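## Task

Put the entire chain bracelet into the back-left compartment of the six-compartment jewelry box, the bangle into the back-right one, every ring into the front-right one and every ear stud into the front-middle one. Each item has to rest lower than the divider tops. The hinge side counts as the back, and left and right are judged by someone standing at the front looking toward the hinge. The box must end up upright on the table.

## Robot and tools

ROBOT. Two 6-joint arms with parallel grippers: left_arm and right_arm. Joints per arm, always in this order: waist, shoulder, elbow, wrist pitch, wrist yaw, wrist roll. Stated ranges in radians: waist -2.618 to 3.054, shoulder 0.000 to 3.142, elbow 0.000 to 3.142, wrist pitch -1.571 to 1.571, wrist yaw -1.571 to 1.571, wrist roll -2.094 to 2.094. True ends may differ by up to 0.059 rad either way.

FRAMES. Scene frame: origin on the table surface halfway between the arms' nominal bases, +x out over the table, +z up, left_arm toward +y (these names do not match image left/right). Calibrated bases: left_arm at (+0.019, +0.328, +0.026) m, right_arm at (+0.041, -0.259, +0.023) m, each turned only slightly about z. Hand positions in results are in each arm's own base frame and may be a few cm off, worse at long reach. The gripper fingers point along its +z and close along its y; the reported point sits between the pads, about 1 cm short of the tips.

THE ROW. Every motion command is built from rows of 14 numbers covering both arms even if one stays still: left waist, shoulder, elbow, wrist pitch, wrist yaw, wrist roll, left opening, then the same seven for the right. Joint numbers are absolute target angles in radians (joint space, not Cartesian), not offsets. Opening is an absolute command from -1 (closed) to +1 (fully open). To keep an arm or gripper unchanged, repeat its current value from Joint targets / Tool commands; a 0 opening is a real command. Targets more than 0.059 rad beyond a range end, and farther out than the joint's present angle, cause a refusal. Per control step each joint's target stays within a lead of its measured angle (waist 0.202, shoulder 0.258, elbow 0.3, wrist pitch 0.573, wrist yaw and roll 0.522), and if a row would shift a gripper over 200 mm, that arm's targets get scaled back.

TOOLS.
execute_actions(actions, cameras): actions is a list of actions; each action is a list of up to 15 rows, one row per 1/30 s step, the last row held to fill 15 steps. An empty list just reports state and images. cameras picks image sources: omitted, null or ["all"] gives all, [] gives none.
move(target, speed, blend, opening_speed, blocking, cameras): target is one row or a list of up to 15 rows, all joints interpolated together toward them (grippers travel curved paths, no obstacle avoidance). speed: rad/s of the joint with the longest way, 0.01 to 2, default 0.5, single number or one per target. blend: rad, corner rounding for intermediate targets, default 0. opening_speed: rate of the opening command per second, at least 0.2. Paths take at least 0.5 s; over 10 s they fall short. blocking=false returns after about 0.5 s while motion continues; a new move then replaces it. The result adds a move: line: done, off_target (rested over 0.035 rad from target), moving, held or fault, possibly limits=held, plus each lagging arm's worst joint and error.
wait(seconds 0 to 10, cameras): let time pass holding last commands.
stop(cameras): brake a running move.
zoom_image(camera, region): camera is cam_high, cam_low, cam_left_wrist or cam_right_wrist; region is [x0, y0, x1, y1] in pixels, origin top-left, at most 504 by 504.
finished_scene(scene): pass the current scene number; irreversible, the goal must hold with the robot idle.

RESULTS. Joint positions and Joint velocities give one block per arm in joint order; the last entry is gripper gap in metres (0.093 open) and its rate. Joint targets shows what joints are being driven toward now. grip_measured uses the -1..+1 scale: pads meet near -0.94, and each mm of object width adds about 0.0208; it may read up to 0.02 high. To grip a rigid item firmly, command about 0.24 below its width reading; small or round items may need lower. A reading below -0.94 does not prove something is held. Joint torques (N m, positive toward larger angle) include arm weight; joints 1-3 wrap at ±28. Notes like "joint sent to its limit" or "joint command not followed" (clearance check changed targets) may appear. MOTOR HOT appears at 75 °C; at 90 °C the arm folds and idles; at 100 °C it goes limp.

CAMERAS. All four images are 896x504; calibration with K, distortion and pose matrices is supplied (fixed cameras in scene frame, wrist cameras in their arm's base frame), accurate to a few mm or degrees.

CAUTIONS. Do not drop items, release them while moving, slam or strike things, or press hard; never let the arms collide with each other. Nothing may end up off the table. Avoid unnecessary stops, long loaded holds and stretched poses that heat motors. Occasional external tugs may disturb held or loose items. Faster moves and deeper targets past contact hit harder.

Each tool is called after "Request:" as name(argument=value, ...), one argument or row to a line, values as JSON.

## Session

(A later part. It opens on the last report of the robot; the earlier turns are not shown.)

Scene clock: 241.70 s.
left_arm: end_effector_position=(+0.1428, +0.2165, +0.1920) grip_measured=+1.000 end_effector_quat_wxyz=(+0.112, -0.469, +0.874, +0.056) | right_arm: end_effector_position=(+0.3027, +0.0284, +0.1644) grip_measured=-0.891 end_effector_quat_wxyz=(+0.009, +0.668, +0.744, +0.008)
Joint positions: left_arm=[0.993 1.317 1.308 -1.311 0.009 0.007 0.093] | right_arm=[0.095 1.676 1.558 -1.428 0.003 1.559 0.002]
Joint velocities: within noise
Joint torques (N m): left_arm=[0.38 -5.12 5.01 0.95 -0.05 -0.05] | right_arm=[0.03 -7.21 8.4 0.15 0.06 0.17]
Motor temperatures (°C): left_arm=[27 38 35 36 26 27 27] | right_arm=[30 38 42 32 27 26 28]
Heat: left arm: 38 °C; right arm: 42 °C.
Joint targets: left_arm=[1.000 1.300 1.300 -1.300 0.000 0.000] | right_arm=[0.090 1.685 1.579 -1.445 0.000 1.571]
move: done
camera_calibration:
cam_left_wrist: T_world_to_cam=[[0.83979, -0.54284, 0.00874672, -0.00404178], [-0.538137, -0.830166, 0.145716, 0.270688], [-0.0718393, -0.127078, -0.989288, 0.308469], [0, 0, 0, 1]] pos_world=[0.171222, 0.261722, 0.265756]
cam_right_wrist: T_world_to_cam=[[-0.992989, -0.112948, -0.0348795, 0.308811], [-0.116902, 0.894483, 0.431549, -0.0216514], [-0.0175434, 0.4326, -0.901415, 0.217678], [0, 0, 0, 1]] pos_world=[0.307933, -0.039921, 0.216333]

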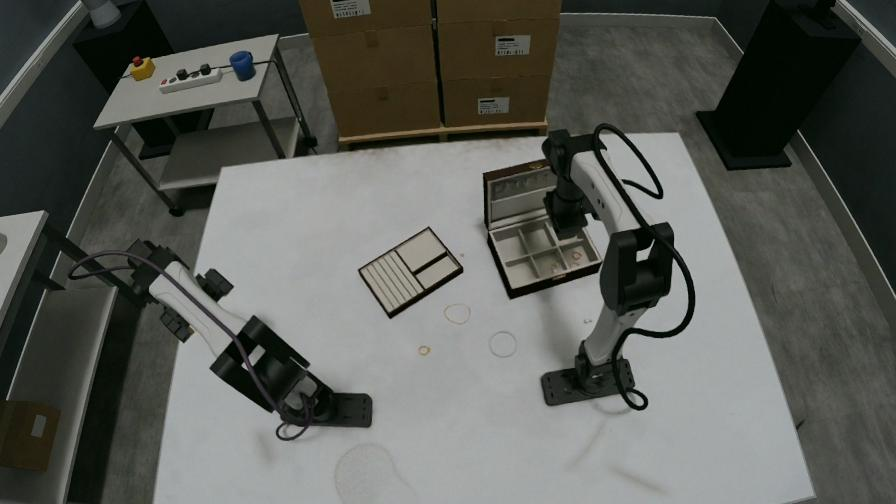

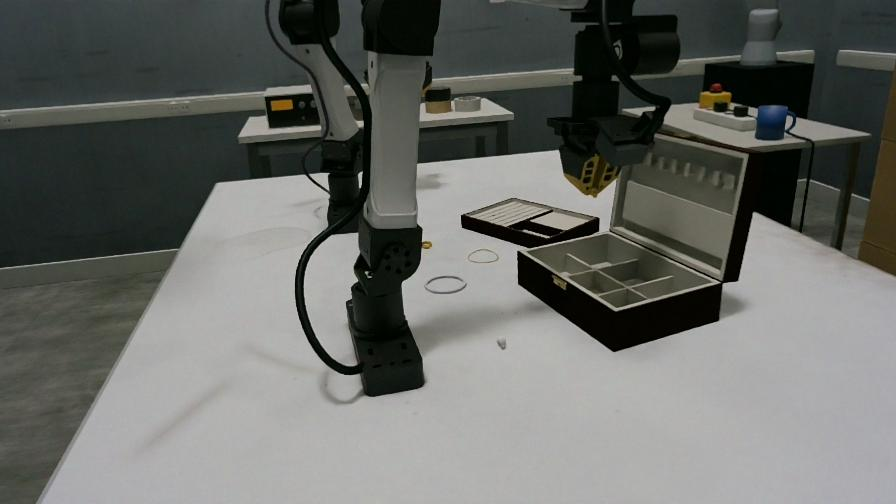

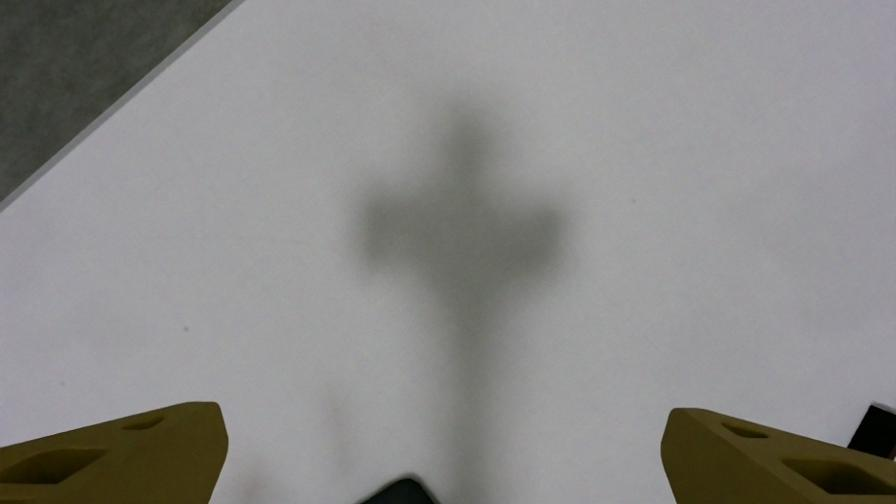

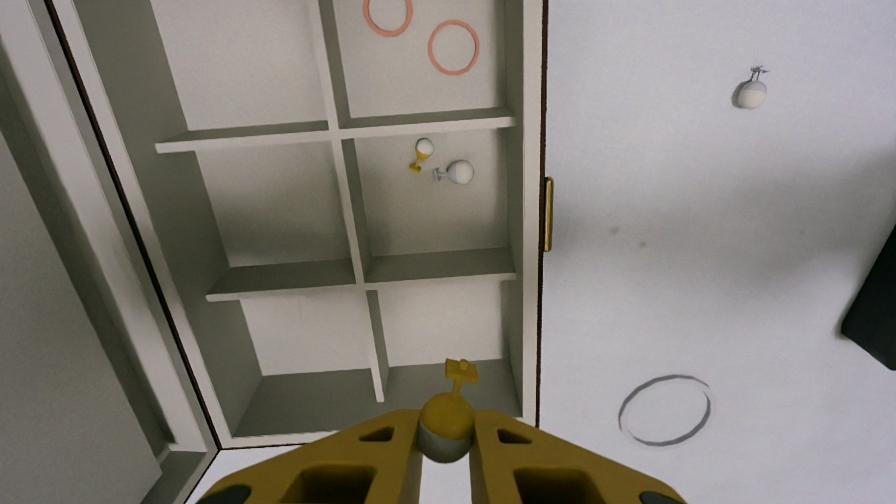

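Request:
move(
  target=[
    [1.0,1.3,1.3,-1.3,0,0,1,0.143,1.845,1.129,-0.835,0,1.571,-1],
    [1.0,1.3,1.3,-1.3,0,0,1,0.143,1.845,1.129,-0.835,0,1.571,-0.5],
  ],
  speed=0.5,
  opening_speed=0.8,
  cameras=["cam_low","cam_right_wrist"],
)

Request:
move(
  target=[
    [1.0,1.3,1.3,-1.3,0,0,1,0.13,1.685,1.579,-1.445,0,1.571,-0.5],
    [1.0,1.3,1.3,-1.3,0,0,1,-0.15,1.178,1.025,-1.40,0,1.571,-0.2],
    [1.0,1.3,1.3,-1.3,0,0,1,-0.185,1.218,0.646,-0.967,0,1.571,-0.2],
  ],
  speed=[0.6,0.8,0.6],
  blend=[0.1,0.1,0],
  cameras=["cam_high","cam_right_wrist"],
)

Scene clock: 287.80 s.
left_arm: end_effector_position=(+0.1428, +0.2165, +0.1920) grip_measured=+1.000 end_effector_quat_wxyz=(+0.112, -0.469, +0.874, +0.056) | right_arm: end_effector_position=(+0.3107, +0.0425, +0.0133) grip_measured=-0.503 end_effector_quat_wxyz=(-0.001, +0.653, +0.758, -0.003)
Joint positions: left_arm=[0.993 1.317 1.308 -1.311 0.009 0.007 0.093] | right_arm=[0.137 1.836 1.134 -0.874 0.003 1.559 0.021]
Joint velocities: within noise
Joint torques (N m): left_arm=[0.38 -5.12 5.03 0.95 -0.04 -0.05] | right_arm=[0.96 -8.13 5.26 0.67 0.06 0.18]
Motor temperatures (°C): left_arm=[27 38 35 35 26 27 27] | right_arm=[30 41 41 31 27 26 29]
Heat: left arm: 38 °C; right arm: 41 °C.
Joint targets: left_arm=[1.000 1.300 1.300 -1.300 0.000 0.000] | right_arm=[0.143 1.845 1.129 -0.835 0.000 1.571]
move: off_target (right_arm); right_arm: the wrist pitch is farthest, 0.039 rad from its target
camera_calibration:
cam_right_wrist: T_world_to_cam=[[-0.987909, -0.154963, -0.00475506, 0.312928], [-0.141766, 0.890514, 0.432304, 0.0397551], [-0.0627565, 0.427751, -0.901716, 0.0897961], [0, 0, 0, 1]] pos_world=[0.320415, -0.0253207, 0.0652722]
Images, in order (width x height): cam_low 896x504, cam_right_wrist 896x504.

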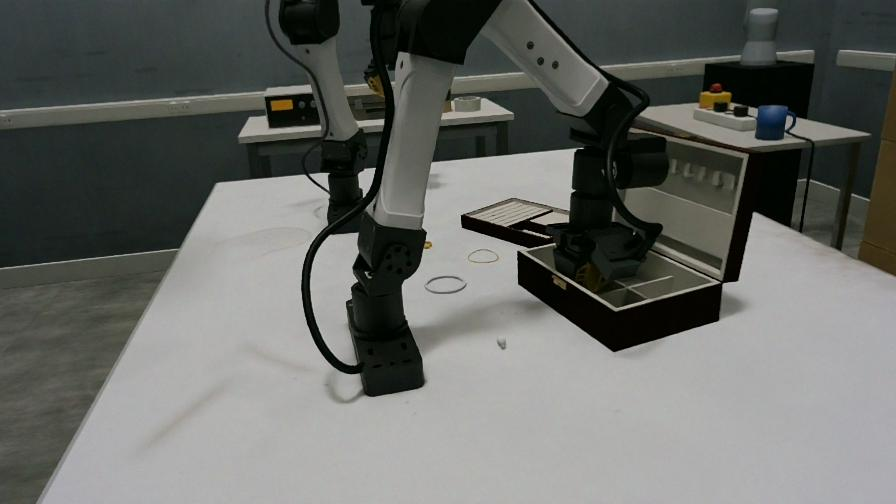

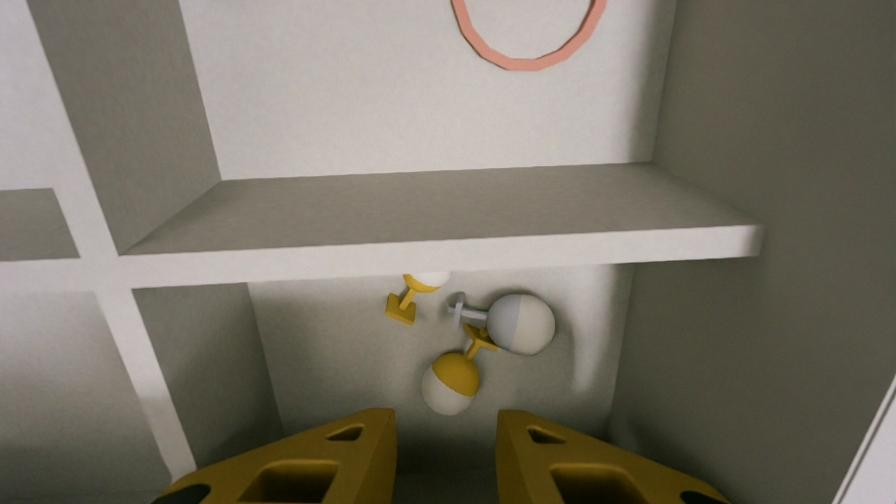

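Scene clock: 291.97 s.
left_arm: end_effector_position=(+0.1428, +0.2165, +0.1920) grip_measured=+1.000 end_effector_quat_wxyz=(+0.112, -0.469, +0.874, +0.056) | right_arm: end_effector_position=(+0.1703, -0.0313, +0.0390) grip_measured=-0.202 end_effector_quat_wxyz=(+0.011, +0.764, +0.645, +0.007)
Joint positions: left_arm=[0.993 1.317 1.308 -1.311 0.009 0.007 0.093] | right_arm=[-0.179 1.212 0.652 -0.984 0.003 1.56 0.036]
Joint velocities: within noise
Joint torques (N m): left_arm=[0.36 -5.14 5.01 0.95 -0.05 -0.05] | right_arm=[-0.05 -2.41 5.56 0.48 0.06 0.17]
Motor temperatures (°C): left_arm=[27 38 35 35 26 27 27] | right_arm=[30 41 41 31 27 26 29]
Heat: left arm: 38 °C; right arm: 41 °C.
Joint targets: left_arm=[1.000 1.300 1.300 -1.300 0.000 0.000] | right_arm=[-0.185 1.218 0.646 -0.967 0.000 1.571]
move: done; blend cut to 0 rad at target 2
camera_calibration:
cam_right_wrist: T_world_to_cam=[[-0.986396, 0.160218, -0.0367866, 0.17373], [0.128932, 0.892853, 0.431497, 0.0284263], [0.101978, 0.420884, -0.901364, 0.107381], [0, 0, 0, 1]] pos_world=[0.156751, -0.0984099, 0.0909141]
Images, in order (width x height): cam_high 896x504, cam_right_wrist 896x504.

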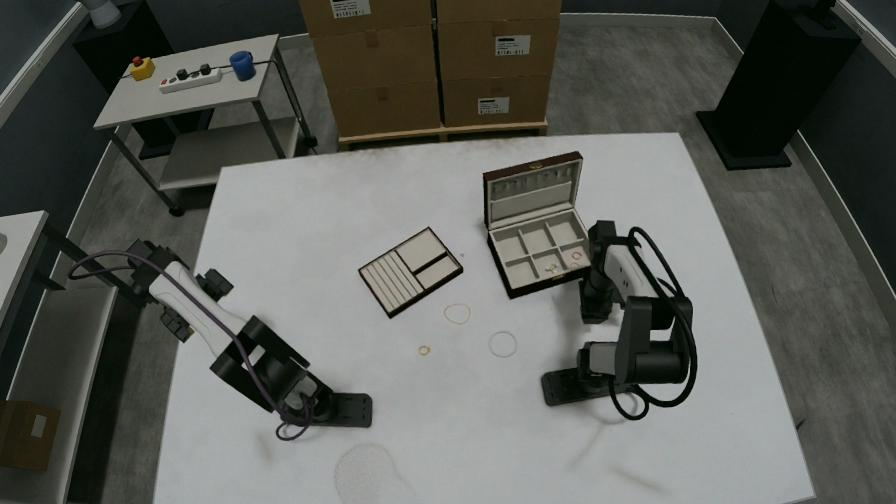

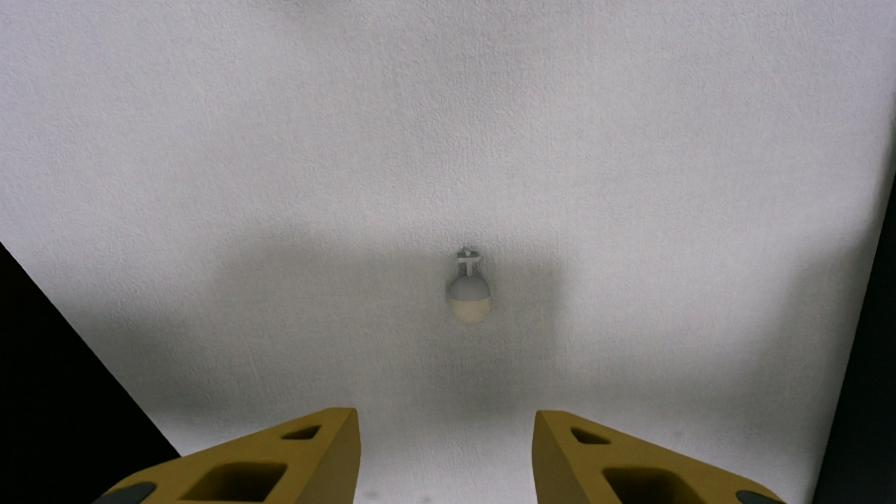

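Request:
move(
  target=[
    [1.0,1.3,1.3,-1.3,0,0,1,-0.17,1.315,0.489,-0.717,0,1.571,-0.2],
    [1.0,1.3,1.3,-1.3,0,0,1,-0.17,1.315,0.489,-0.717,0,1.571,-1],
    [1.0,1.3,1.3,-1.3,0,0,1,-0.15,1.178,1.025,-1.4,0,1.571,-1],
  ],
  speed=[0.3,0.5,0.6],
  opening_speed=0.8,
  cameras=["cam_low","cam_right_wrist"],
)

Scene clock: 319.57 s.
left_arm: end_effector_position=(+0.1428, +0.2165, +0.1920) grip_measured=+1.000 end_effector_quat_wxyz=(+0.112, -0.469, +0.874, +0.056) | right_arm: end_effector_position=(+0.1728, -0.0276, +0.1314) grip_measured=-0.884 end_effector_quat_wxyz=(+0.004, +0.756, +0.654, +0.002)
Joint positions: left_arm=[0.993 1.317 1.308 -1.311 0.009 0.007 0.093] | right_arm=[-0.156 1.186 1.008 -1.383 0.002 1.56 0.003]
Joint velocities: within noise
Joint torques (N m): left_arm=[0.38 -5.12 5 0.95 -0.05 -0.05] | right_arm=[1.01 -3.81 8.02 0.11 0.07 0.17]
Motor temperatures (°C): left_arm=[27 38 35 35 26 27 27] | right_arm=[30 39 41 31 27 26 28]
Heat: left arm: 38 °C; right arm: 41 °C.
Joint targets: left_arm=[1.000 1.300 1.300 -1.300 0.000 0.000] | right_arm=[-0.150 1.178 1.025 -1.400 0.000 1.571]
move: done; target 2's new numbers were sent with right_arm's wrist pitch 0.062 rad from that target
camera_calibration:
cam_right_wrist: T_world_to_cam=[[-0.990282, 0.13768, -0.0196368, 0.176754], [0.115756, 0.894256, 0.432327, -0.0128387], [0.077083, 0.425853, -0.901503, 0.193297], [0, 0, 0, 1]] pos_world=[0.161623, -0.0951702, 0.183279]
Images, in order (width x height): cam_low 896x504, cam_right_wrist 896x504.

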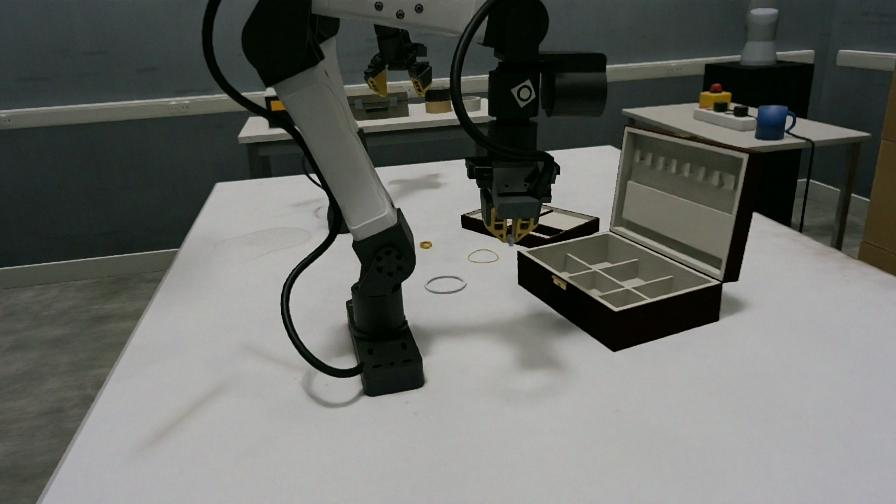

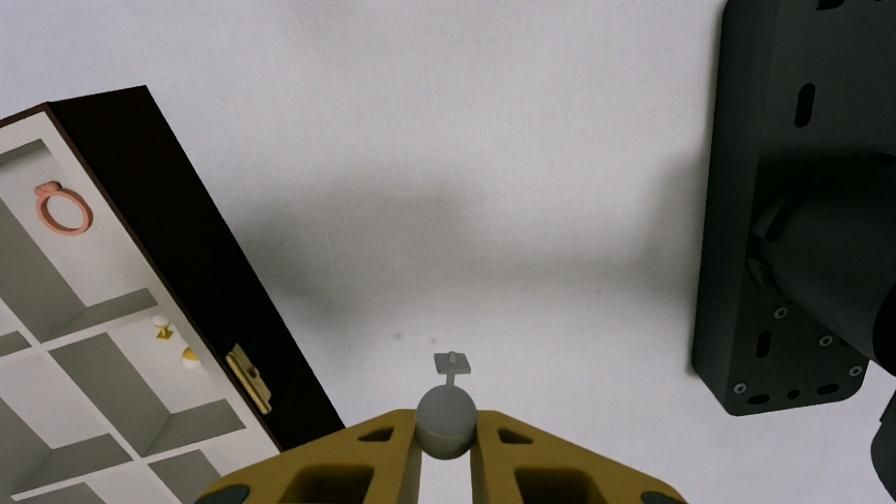

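Request:
move(
  target=[
    [1.0,1.3,1.3,-1.3,0,0,1,0.15,1.685,1.579,-1.445,0,1.571,-1],
    [1.0,1.3,1.3,-1.3,0,0,1,0.163,1.86,1.156,-0.835,0,1.571,-1],
    [1.0,1.3,1.3,-1.3,0,0,1,0.163,1.86,1.156,-0.835,0,1.571,-0.5],
  ],
  speed=[0.7,0.5,0.5],
  blend=[0.1,0,0],
  opening_speed=0.8,
  cameras=["cam_right_wrist"],
)

Request:
move(
  target=[
    [1.0,1.3,1.3,-1.3,0,0,1,0.15,1.685,1.579,-1.445,0,1.571,-0.5],
    [1.0,1.3,1.3,-1.3,0,0,1,1.2,2.017,1.729,-1.255,0,1.571,0],
  ],
  speed=[0.6,0.9],
  blend=[0.1,0],
  opening_speed=1,
)

Request:
zoom_image(
  camera="cam_high",
  region=[450, 140, 620, 310],
)

Scene clock: 344.73 s.
left_arm: end_effector_position=(+0.1428, +0.2165, +0.1920) grip_measured=+1.000 end_effector_quat_wxyz=(+0.112, -0.469, +0.874, +0.056) | right_arm: end_effector_position=(+0.3113, +0.0490, +0.0150) grip_measured=-0.503 end_effector_quat_wxyz=(-0.006, +0.645, +0.764, -0.009)
Joint positions: left_arm=[0.993 1.317 1.308 -1.311 0.009 0.007 0.093] | right_arm=[0.157 1.851 1.161 -0.901 0.002 1.56 0.021]
Joint velocities: within noise
Joint torques (N m): left_arm=[0.38 -5.12 5.01 0.95 -0.04 -0.05] | right_arm=[1.01 -8.29 5.23 0.92 0.07 0.17]
Motor temperatures (°C): left_arm=[27 38 35 35 26 27 27] | right_arm=[30 38 41 31 27 26 29]
Heat: left arm: 38 °C; right arm: 41 °C.
Joint targets: left_arm=[1.000 1.300 1.300 -1.300 0.000 0.000] | right_arm=[0.163 1.860 1.156 -0.835 0.000 1.571]
move: off_target (right_arm); target 3's new numbers were sent with right_arm's wrist pitch 0.044 rad from that target; right_arm: the wrist pitch is farthest, 0.066 rad from its target
camera_calibration:
cam_right_wrist: T_world_to_cam=[[-0.984732, -0.173762, 0.010486, 0.314196], [-0.152143, 0.888359, 0.433209, 0.0366442], [-0.0845908, 0.425, -0.901232, 0.0954466], [0, 0, 0, 1]] pos_world=[0.323048, -0.0185226, 0.0668503]
Images, in order (width x height): cam_right_wrist 896x504.

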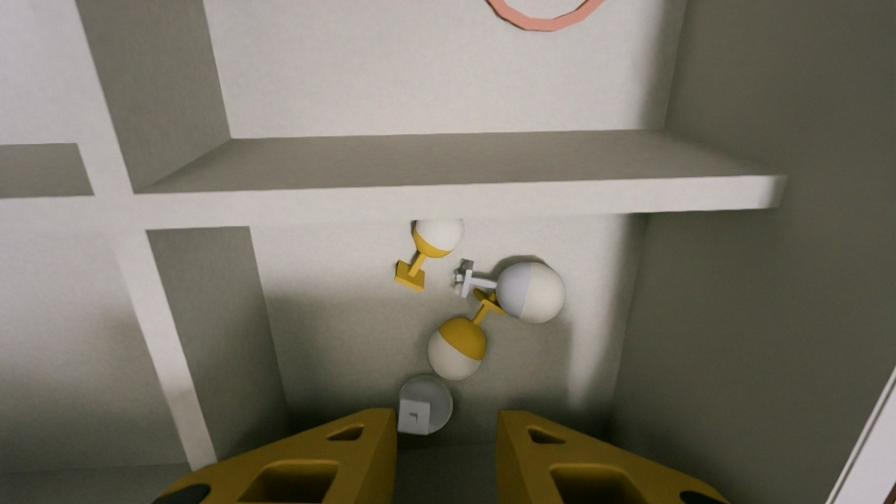

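Scene clock: 348.20 s.
left_arm: end_effector_position=(+0.1428, +0.2165, +0.1920) grip_measured=+1.000 end_effector_quat_wxyz=(+0.112, -0.469, +0.874, +0.056) | right_arm: end_effector_position=(+0.1370, +0.3583, +0.0961) grip_measured=-0.002 end_effector_quat_wxyz=(+0.000, +0.177, +0.984, +0.001)
Joint positions: left_arm=[0.993 1.317 1.308 -1.311 0.009 0.007 0.093] | right_arm=[1.205 2.005 1.708 -1.271 -0.001 1.56 0.045]
Joint velocities: within noise
Joint torques (N m): left_arm=[0.38 -5.12 5 0.95 -0.04 -0.05] | right_arm=[0.06 -10.24 8.31 0.45 0.09 0.17]
Motor temperatures (°C): left_arm=[27 38 35 35 26 27 27] | right_arm=[30 39 42 30 27 26 29]
Heat: left arm: 38 °C; right arm: 42 °C.
Joint targets: left_arm=[1.000 1.300 1.300 -1.300 0.000 0.000] | right_arm=[1.200 2.017 1.729 -1.255 0.000 1.571]
move: done
camera_calibration:
cam_left_wrist: T_world_to_cam=[[0.83979, -0.54284, 0.00874672, -0.00404178], [-0.538137, -0.830166, 0.145716, 0.270688], [-0.0718393, -0.127078, -0.989288, 0.308469], [0, 0, 0, 1]] pos_world=[0.171222, 0.261722, 0.265756]
cam_right_wrist: T_world_to_cam=[[-0.341231, -0.939892, -0.0128332, 0.384049], [-0.848005, 0.301924, 0.435579, 0.00544681], [-0.405522, 0.159515, -0.900059, 0.161346], [0, 0, 0, 1]] pos_world=[0.201098, 0.333583, 0.147777]

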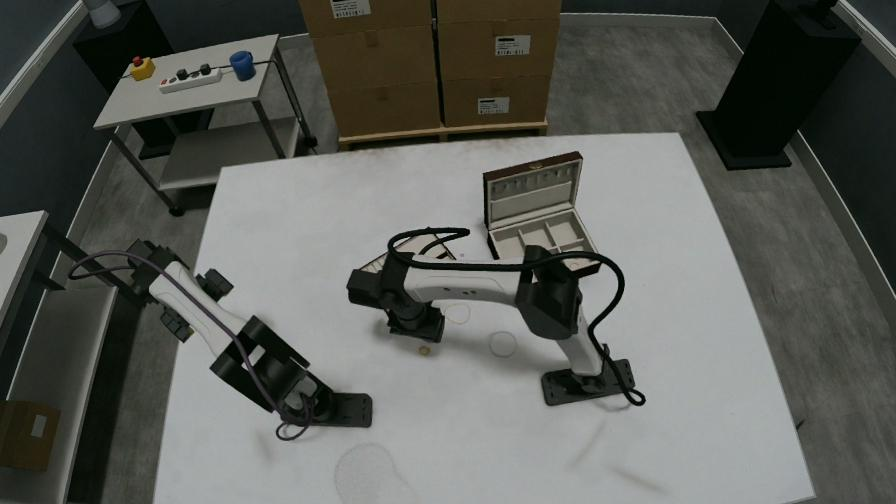

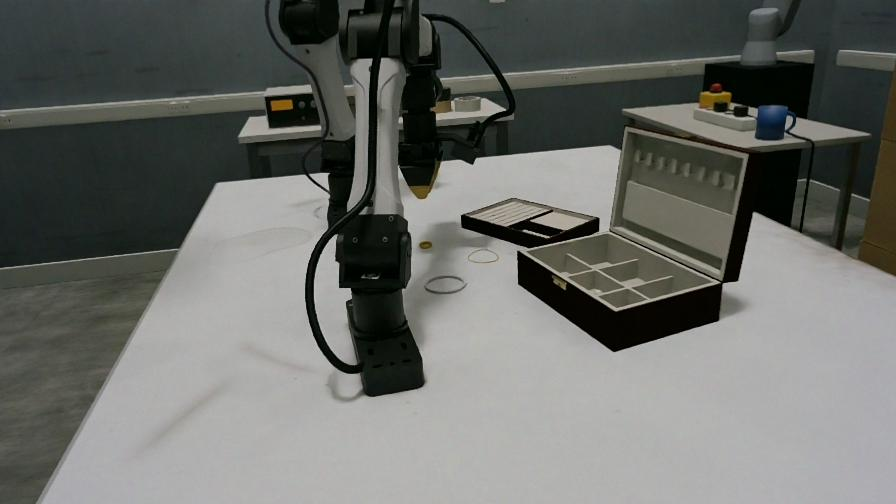

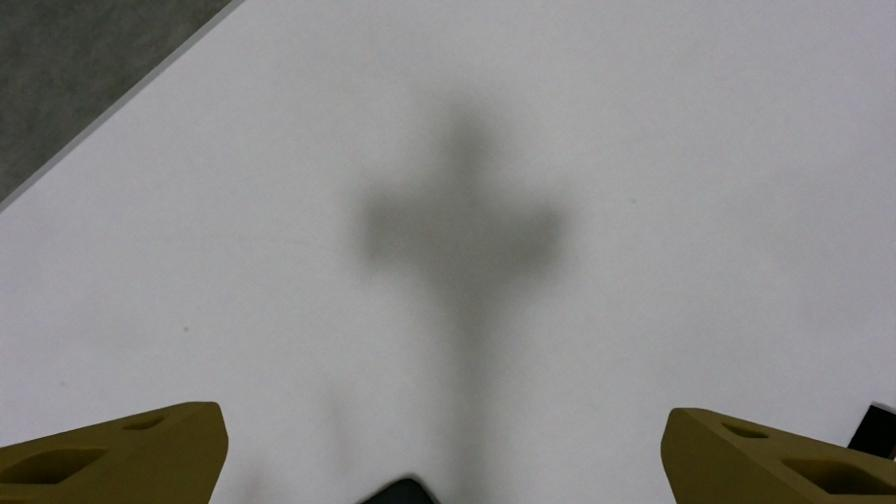

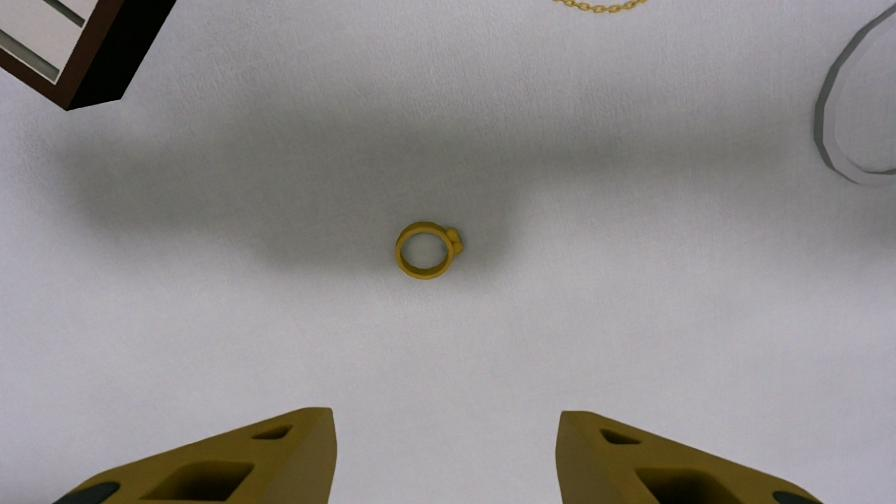

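Scaled by 2.965 from the camera's 896x504 image, which has a finer 1280x720 frame.

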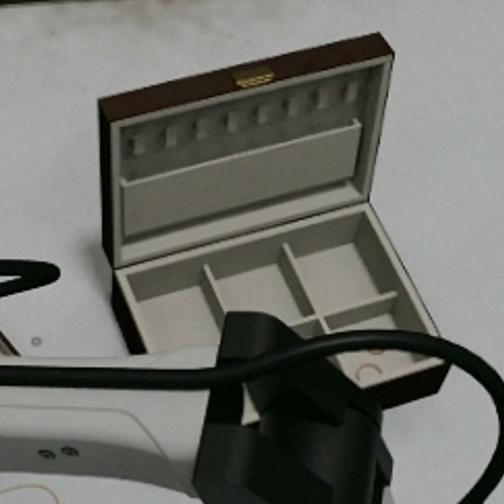

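Request:
move(
  target=[1.0,1.3,1.3,-1.3,0,0,1,1.239,2.086,1.598,-1.045,0,0,0],
  speed=0.7,
  cameras=["cam_low","cam_right_wrist"],
)

Scene clock: 362.03 s.
left_arm: end_effector_position=(+0.1428, +0.2165, +0.1920) grip_measured=+1.000 end_effector_quat_wxyz=(+0.112, -0.469, +0.874, +0.056) | right_arm: end_effector_position=(+0.1334, +0.3806, +0.0471) grip_measured=-0.002 end_effector_quat_wxyz=(+0.018, -0.573, +0.819, +0.014)
Joint positions: left_arm=[0.993 1.317 1.308 -1.311 0.009 0.007 0.093] | right_arm=[1.233 2.07 1.606 -1.061 -0.001 0.013 0.045]
Joint velocities: within noise
Joint torques (N m): left_arm=[0.38 -5.12 5.01 0.95 -0.04 -0.04] | right_arm=[0.96 -10.43 5.6 0.61 0.04 -0.07]
Motor temperatures (°C): left_arm=[27 38 35 35 26 27 27] | right_arm=[30 42 42 30 27 26 28]
Heat: left arm: 38 °C; right arm: 42 °C.
Joint targets: left_arm=[1.000 1.300 1.300 -1.300 0.000 0.000] | right_arm=[1.239 2.086 1.598 -1.045 0.000 0.000]
move: done
camera_calibration:
cam_right_wrist: T_world_to_cam=[[0.941549, -0.336674, -0.0116875, 0.00240623], [-0.305199, -0.867187, 0.393497, 0.391491], [-0.142615, -0.36693, -0.919251, 0.278403], [0, 0, 0, 1]] pos_world=[0.156922, 0.442461, 0.101899]
Images, in order (width x height): cam_low 896x504, cam_right_wrist 896x504.

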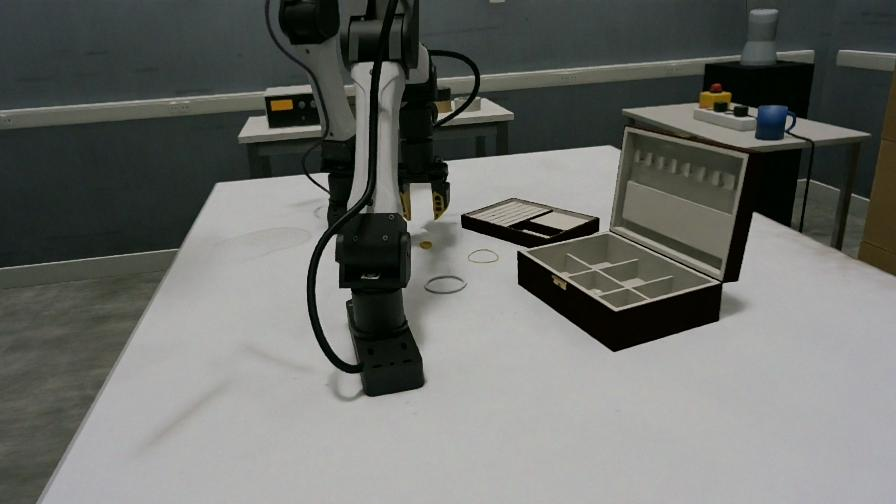

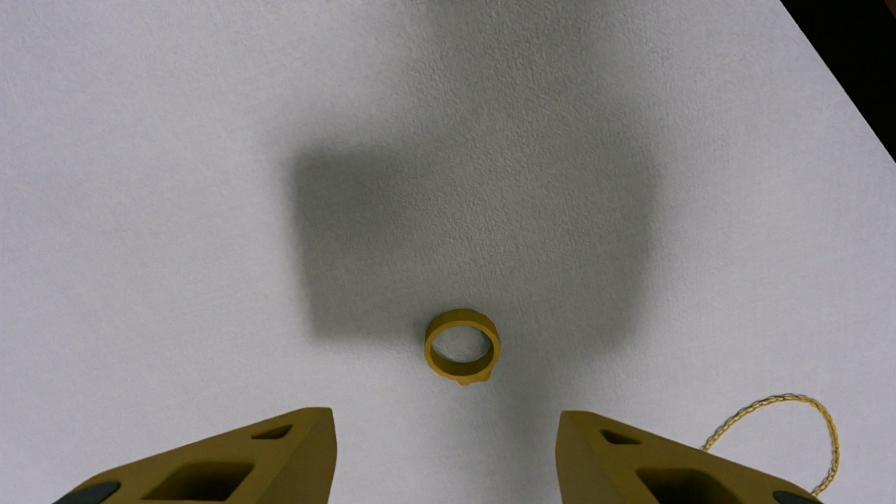

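Request:
move(
  target=[1.0,1.3,1.3,-1.3,0,0,1,1.2225,2.113,1.42,-0.878,0,0,-0.1],
  speed=0.3,
  cameras=["cam_low","cam_right_wrist"],
)

Request:
zoom_image(
  camera="cam_low",
  region=[370, 170, 520, 310],
)

Scene clock: 383.17 s.
left_arm: end_effector_position=(+0.1428, +0.2165, +0.1920) grip_measured=+1.000 end_effector_quat_wxyz=(+0.112, -0.469, +0.874, +0.056) | right_arm: end_effector_position=(+0.1276, +0.3594, -0.0010) grip_measured=-0.098 end_effector_quat_wxyz=(-0.004, -0.572, +0.820, +0.000)
Joint positions: left_arm=[0.993 1.317 1.308 -1.311 0.009 0.007 0.093] | right_arm=[1.228 2.093 1.442 -0.926 -0.005 0.01 0.04]
Joint velocities: within noise
Joint torques (N m): left_arm=[0.38 -5.14 5.01 0.95 -0.04 -0.05] | right_arm=[0.05 -9.78 3.84 0.83 0.07 -0.07]
Motor temperatures (°C): left_arm=[27 38 35 35 26 27 27] | right_arm=[30 47 42 30 27 25 28]
Heat: left arm: 38 °C; right arm: 47 °C.
Joint targets: left_arm=[1.000 1.300 1.300 -1.300 0.000 0.000] | right_arm=[1.223 2.113 1.420 -0.878 0.000 0.000]
move: off_target (right_arm); right_arm: the wrist pitch is farthest, 0.048 rad from its target
camera_calibration:
cam_right_wrist: T_world_to_cam=[[0.940392, -0.339752, -0.015202, 0.00142635], [-0.29878, -0.846687, 0.440286, 0.382167], [-0.162459, -0.409499, -0.897729, 0.243497], [0, 0, 0, 1]] pos_world=[0.152401, 0.423773, 0.0503529]
Images, in order (width x height): cam_low 896x504, cam_right_wrist 896x504.

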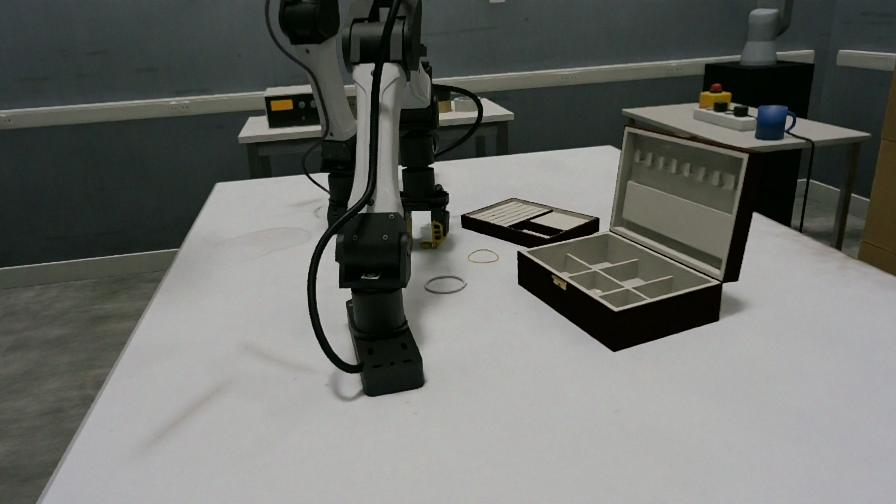

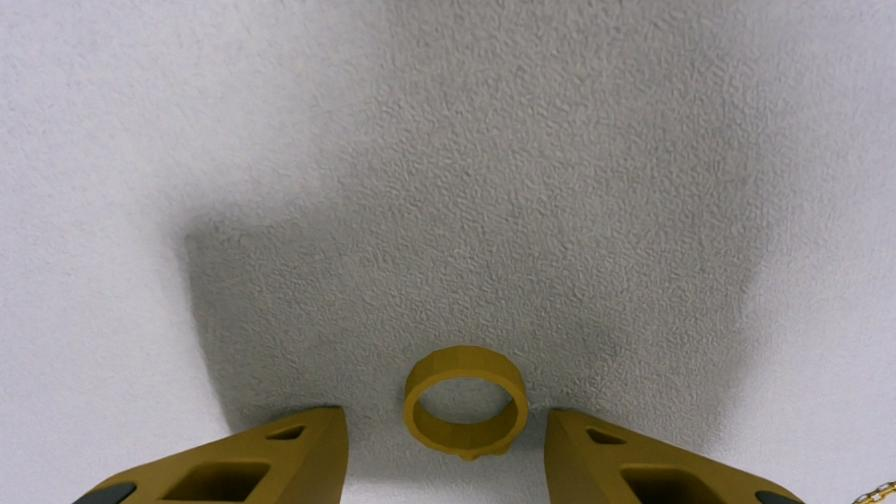

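Scaled by 3.360 from the camera's 896x504 image, which has a finer 1280x720 frame.

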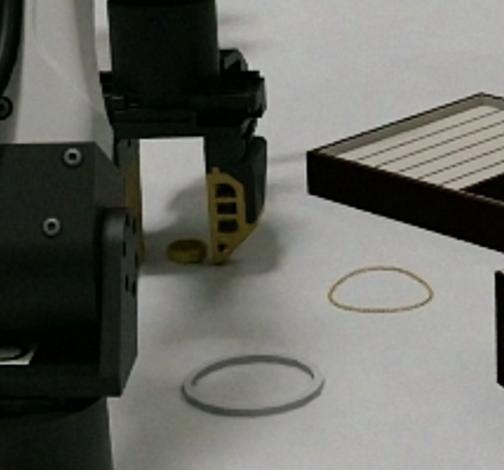

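Request:
move(
  target=[
    [1.0,1.3,1.3,-1.3,0,0,1,1.2125,2.135,1.42,-0.855,0,0,-0.1],
    [1.0,1.3,1.3,-1.3,0,0,1,1.2125,2.135,1.42,-0.855,0,0,-1],
    [1.0,1.3,1.3,-1.3,0,0,1,1.2,2.02,1.729,-1.27,0,0,-1],
  ],
  speed=[0.3,0.5,0.5],
  opening_speed=0.8,
  cameras=["cam_low","cam_right_wrist"],
)

Scene clock: 408.67 s.
left_arm: end_effector_position=(+0.1428, +0.2165, +0.1920) grip_measured=+1.000 end_effector_quat_wxyz=(+0.112, -0.469, +0.874, +0.056) | right_arm: end_effector_position=(+0.1373, +0.3636, +0.0834) grip_measured=-0.661 end_effector_quat_wxyz=(-0.008, -0.564, +0.826, +0.000)
Joint positions: left_arm=[0.993 1.317 1.308 -1.311 0.009 0.007 0.093] | right_arm=[1.206 2.044 1.714 -1.253 -0.009 0.008 0.013]
Joint velocities: within noise
Joint torques (N m): left_arm=[0.38 -5.14 5.01 0.95 -0.04 -0.05] | right_arm=[-0.01 -13.98 7.84 0.14 0.11 -0.03]
Motor temperatures (°C): left_arm=[27 38 35 35 26 27 27] | right_arm=[30 49 40 30 27 25 28]
Heat: left arm: 38 °C; right arm: 49 °C.
Joint targets: left_arm=[1.000 1.300 1.300 -1.300 0.000 0.000] | right_arm=[1.200 2.020 1.729 -1.270 0.000 0.000]
move: done; target 2's new numbers were sent with right_arm's wrist pitch 0.069 rad from that target
camera_calibration:
cam_right_wrist: T_world_to_cam=[[0.933488, -0.358084, -0.0194047, 0.00295489], [-0.312583, -0.839005, 0.445378, 0.350094], [-0.175764, -0.40969, -0.895132, 0.324185], [0, 0, 0, 1]] pos_world=[0.163655, 0.427604, 0.134322]
Images, in order (width x height): cam_low 896x504, cam_right_wrist 896x504.

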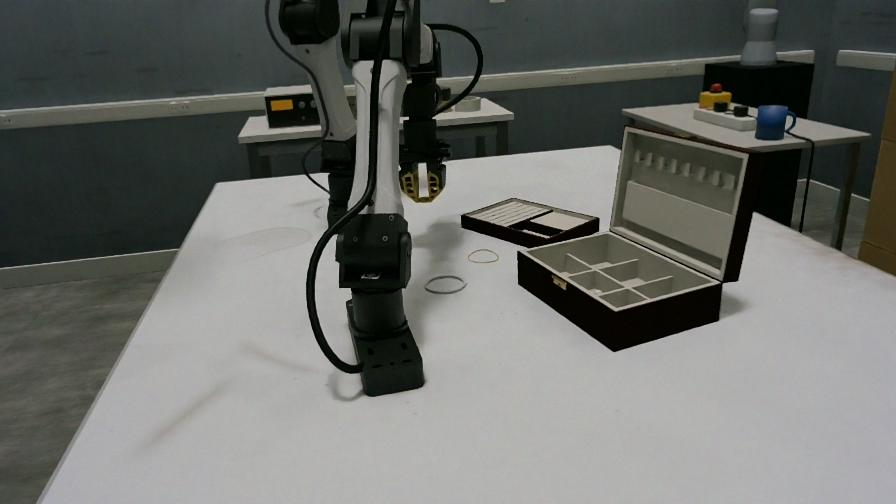

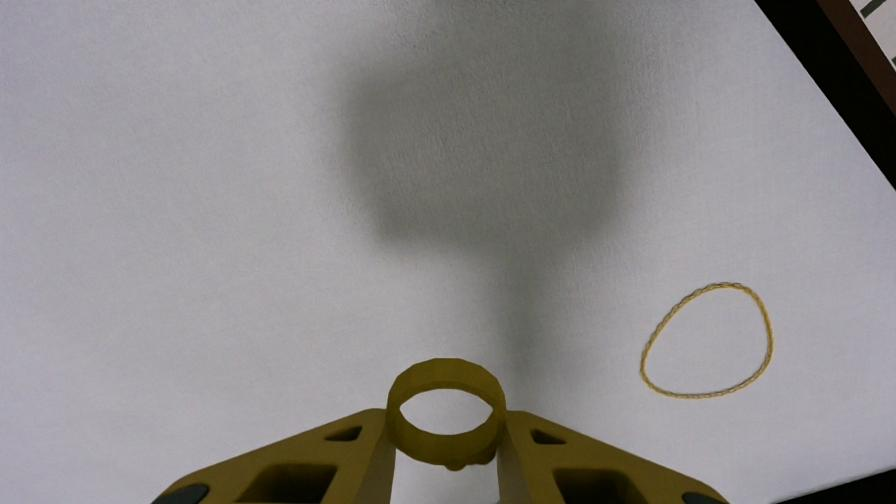

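Request:
move(
  target=[
    [1.0,1.3,1.3,-1.3,0,0,1,0.8,1.639,1.369,-1.29,0,0,-1],
    [1.0,1.3,1.3,-1.3,0,0,1,-0.184,1.639,1.369,-1.29,0,0,-1],
  ],
  speed=0.8,
  blend=[0.2,0],
)

Request:
zoom_image(
  camera="cam_high",
  region=[440, 140, 610, 310],
)

Scene clock: 418.17 s.
left_arm: end_effector_position=(+0.1428, +0.2165, +0.1920) grip_measured=+1.000 end_effector_quat_wxyz=(+0.112, -0.469, +0.874, +0.056) | right_arm: end_effector_position=(+0.2936, -0.0551, +0.1217) grip_measured=-0.662 end_effector_quat_wxyz=(+0.004, +0.097, +0.995, +0.000)
Joint positions: left_arm=[0.993 1.317 1.308 -1.311 0.009 0.007 0.093] | right_arm=[-0.186 1.666 1.377 -1.275 -0.001 0.008 0.013]
Joint velocities: within noise
Joint torques (N m): left_arm=[0.38 -5.14 5.03 0.95 -0.04 -0.05] | right_arm=[0.64 -10.59 5.75 0.21 0.03 -0.02]
Motor temperatures (°C): left_arm=[27 38 35 35 26 27 27] | right_arm=[30 51 41 30 27 25 28]
Heat: left arm: 38 °C; right arm: 51 °C.
Joint targets: left_arm=[1.000 1.300 1.300 -1.300 0.000 0.000] | right_arm=[-0.184 1.639 1.369 -1.290 0.000 0.000]
move: done
camera_calibration:
cam_left_wrist: T_world_to_cam=[[0.83979, -0.54284, 0.00874672, -0.00404178], [-0.538137, -0.830166, 0.145716, 0.270688], [-0.0718393, -0.127078, -0.989288, 0.308469], [0, 0, 0, 1]] pos_world=[0.171222, 0.261722, 0.265756]
cam_right_wrist: T_world_to_cam=[[-0.185707, -0.982543, -0.0110349, 0.00105492], [-0.888796, 0.163178, 0.428269, 0.257142], [-0.418992, 0.0893403, -0.903584, 0.314328], [0, 0, 0, 1]] pos_world=[0.360443, -0.0690056, 0.173907]

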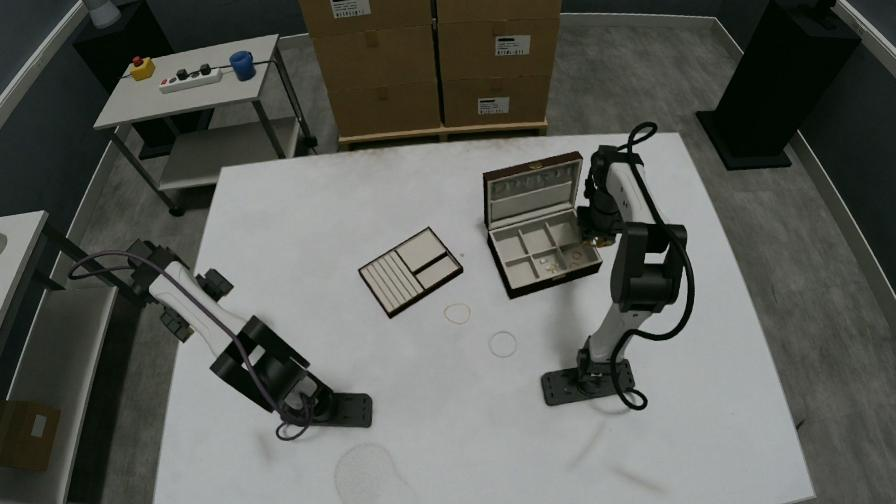

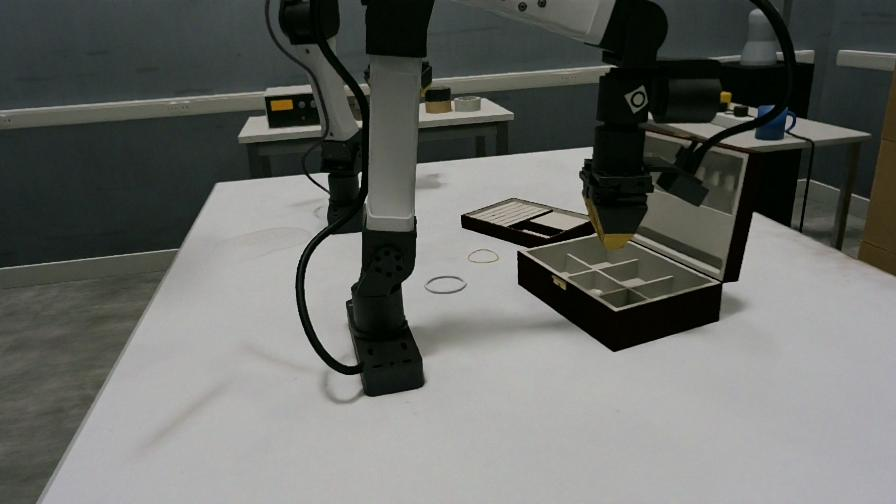

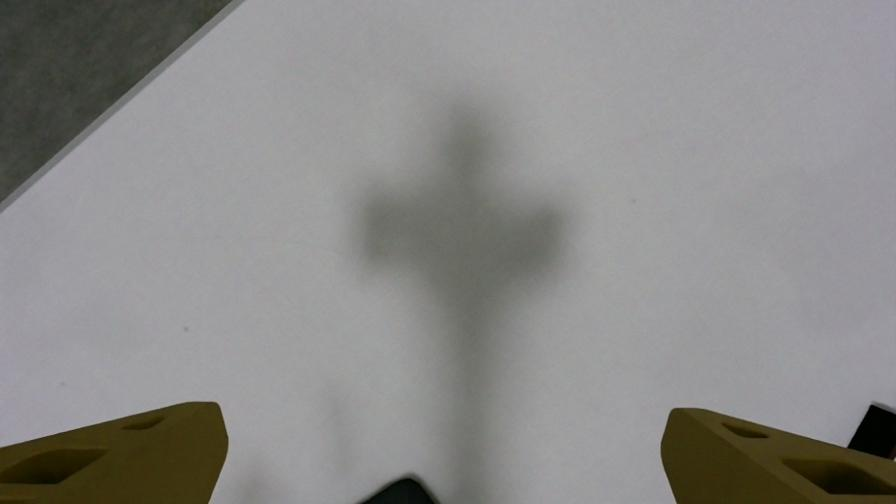

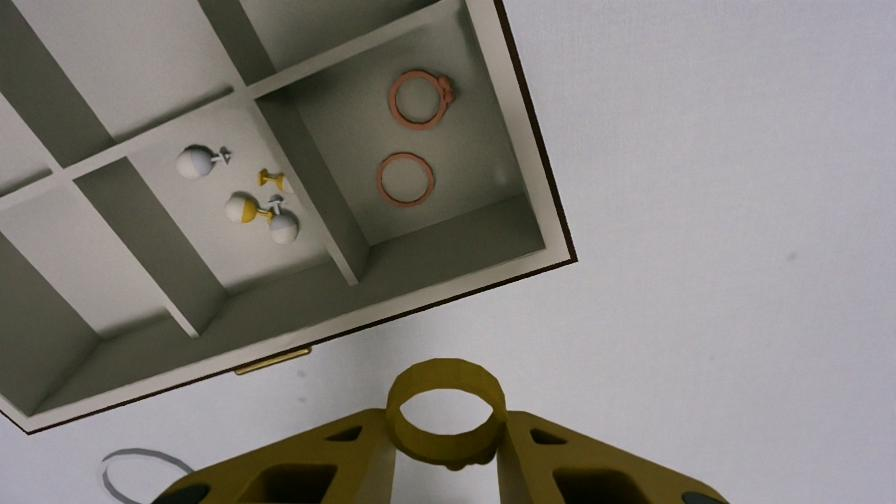

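Scaled by 2.965 from the camera's 896x504 image, which has a finer 1280x720 frame.

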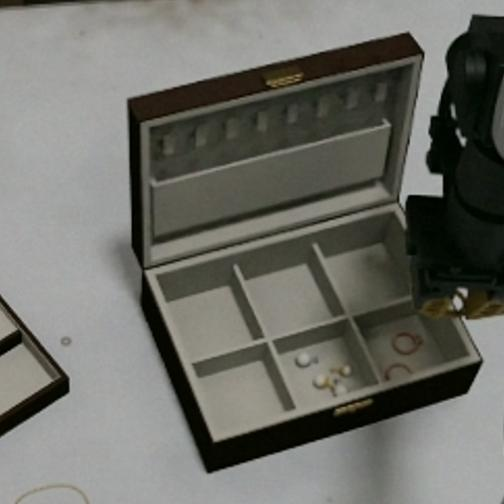

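Request:
move(
  target=[
    [1.0,1.3,1.3,-1.3,0,0,1,-0.160,1.84,1.145,-0.86,0,0,-1],
  ],
  speed=0.5,
  cameras=["cam_low","cam_right_wrist"],
)

Scene clock: 447.47 s.
left_arm: end_effector_position=(+0.1428, +0.2165, +0.1920) grip_measured=+1.000 end_effector_quat_wxyz=(+0.112, -0.469, +0.874, +0.056) | right_arm: end_effector_position=(+0.3107, -0.0500, +0.0304) grip_measured=-0.663 end_effector_quat_wxyz=(+0.001, +0.083, +0.997, -0.001)
Joint positions: left_arm=[0.993 1.317 1.308 -1.311 0.009 0.007 0.093] | right_arm=[-0.159 1.806 1.17 -0.932 0.002 0.008 0.013]
Joint velocities: within noise
Joint torques (N m): left_arm=[0.38 -5.12 5.03 0.95 -0.05 -0.05] | right_arm=[0.38 -5.71 3.62 1.11 0.01 -0.02]
Motor temperatures (°C): left_arm=[27 38 34 35 26 27 27] | right_arm=[30 52 41 30 27 25 29]
Heat: left arm: 38 °C; right arm: 52 °C.
Joint targets: left_arm=[1.000 1.300 1.300 -1.300 0.000 0.000] | right_arm=[-0.160 1.840 1.145 -0.860 0.000 0.000]
move: off_target (right_arm); right_arm: the wrist pitch is farthest, 0.072 rad from its target
camera_calibration:
cam_right_wrist: T_world_to_cam=[[-0.159096, -0.987224, -0.0087407, -0.000371602], [-0.890461, 0.139667, 0.433096, 0.309782], [-0.426343, 0.0766871, -0.901305, 0.240153], [0, 0, 0, 1]] pos_world=[0.378177, -0.0620499, 0.0822822]
Images, in order (width x height): cam_low 896x504, cam_right_wrist 896x504.

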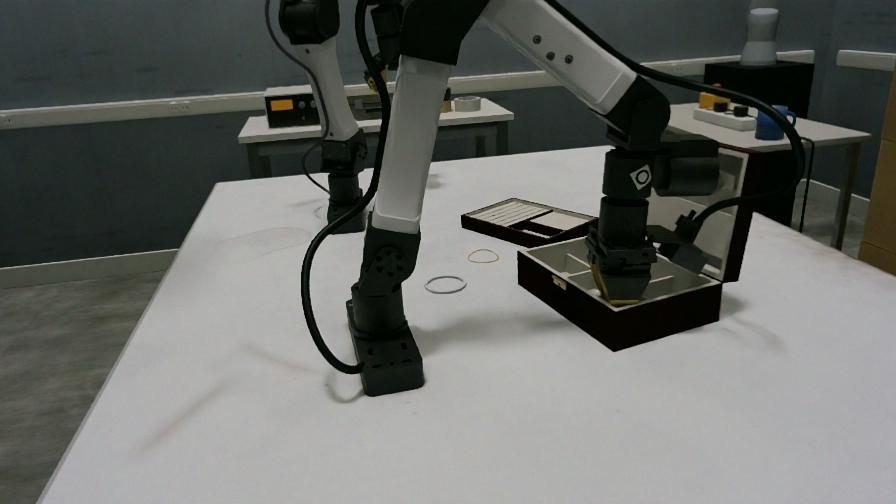

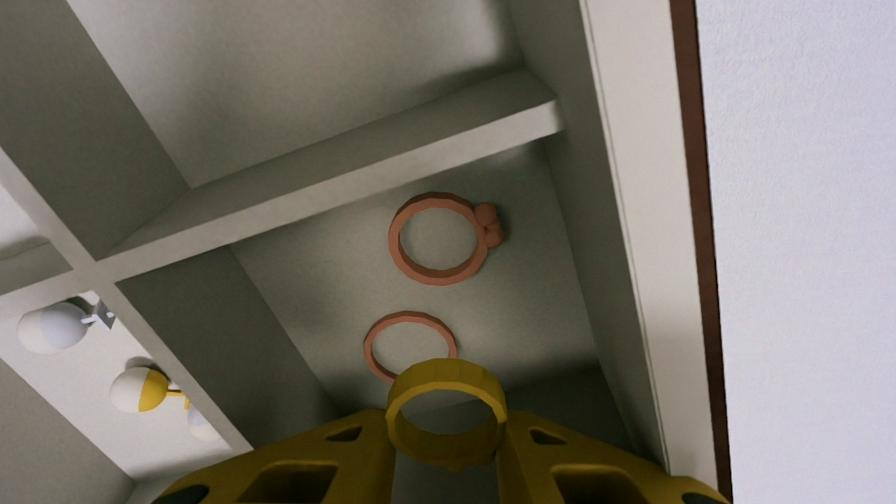

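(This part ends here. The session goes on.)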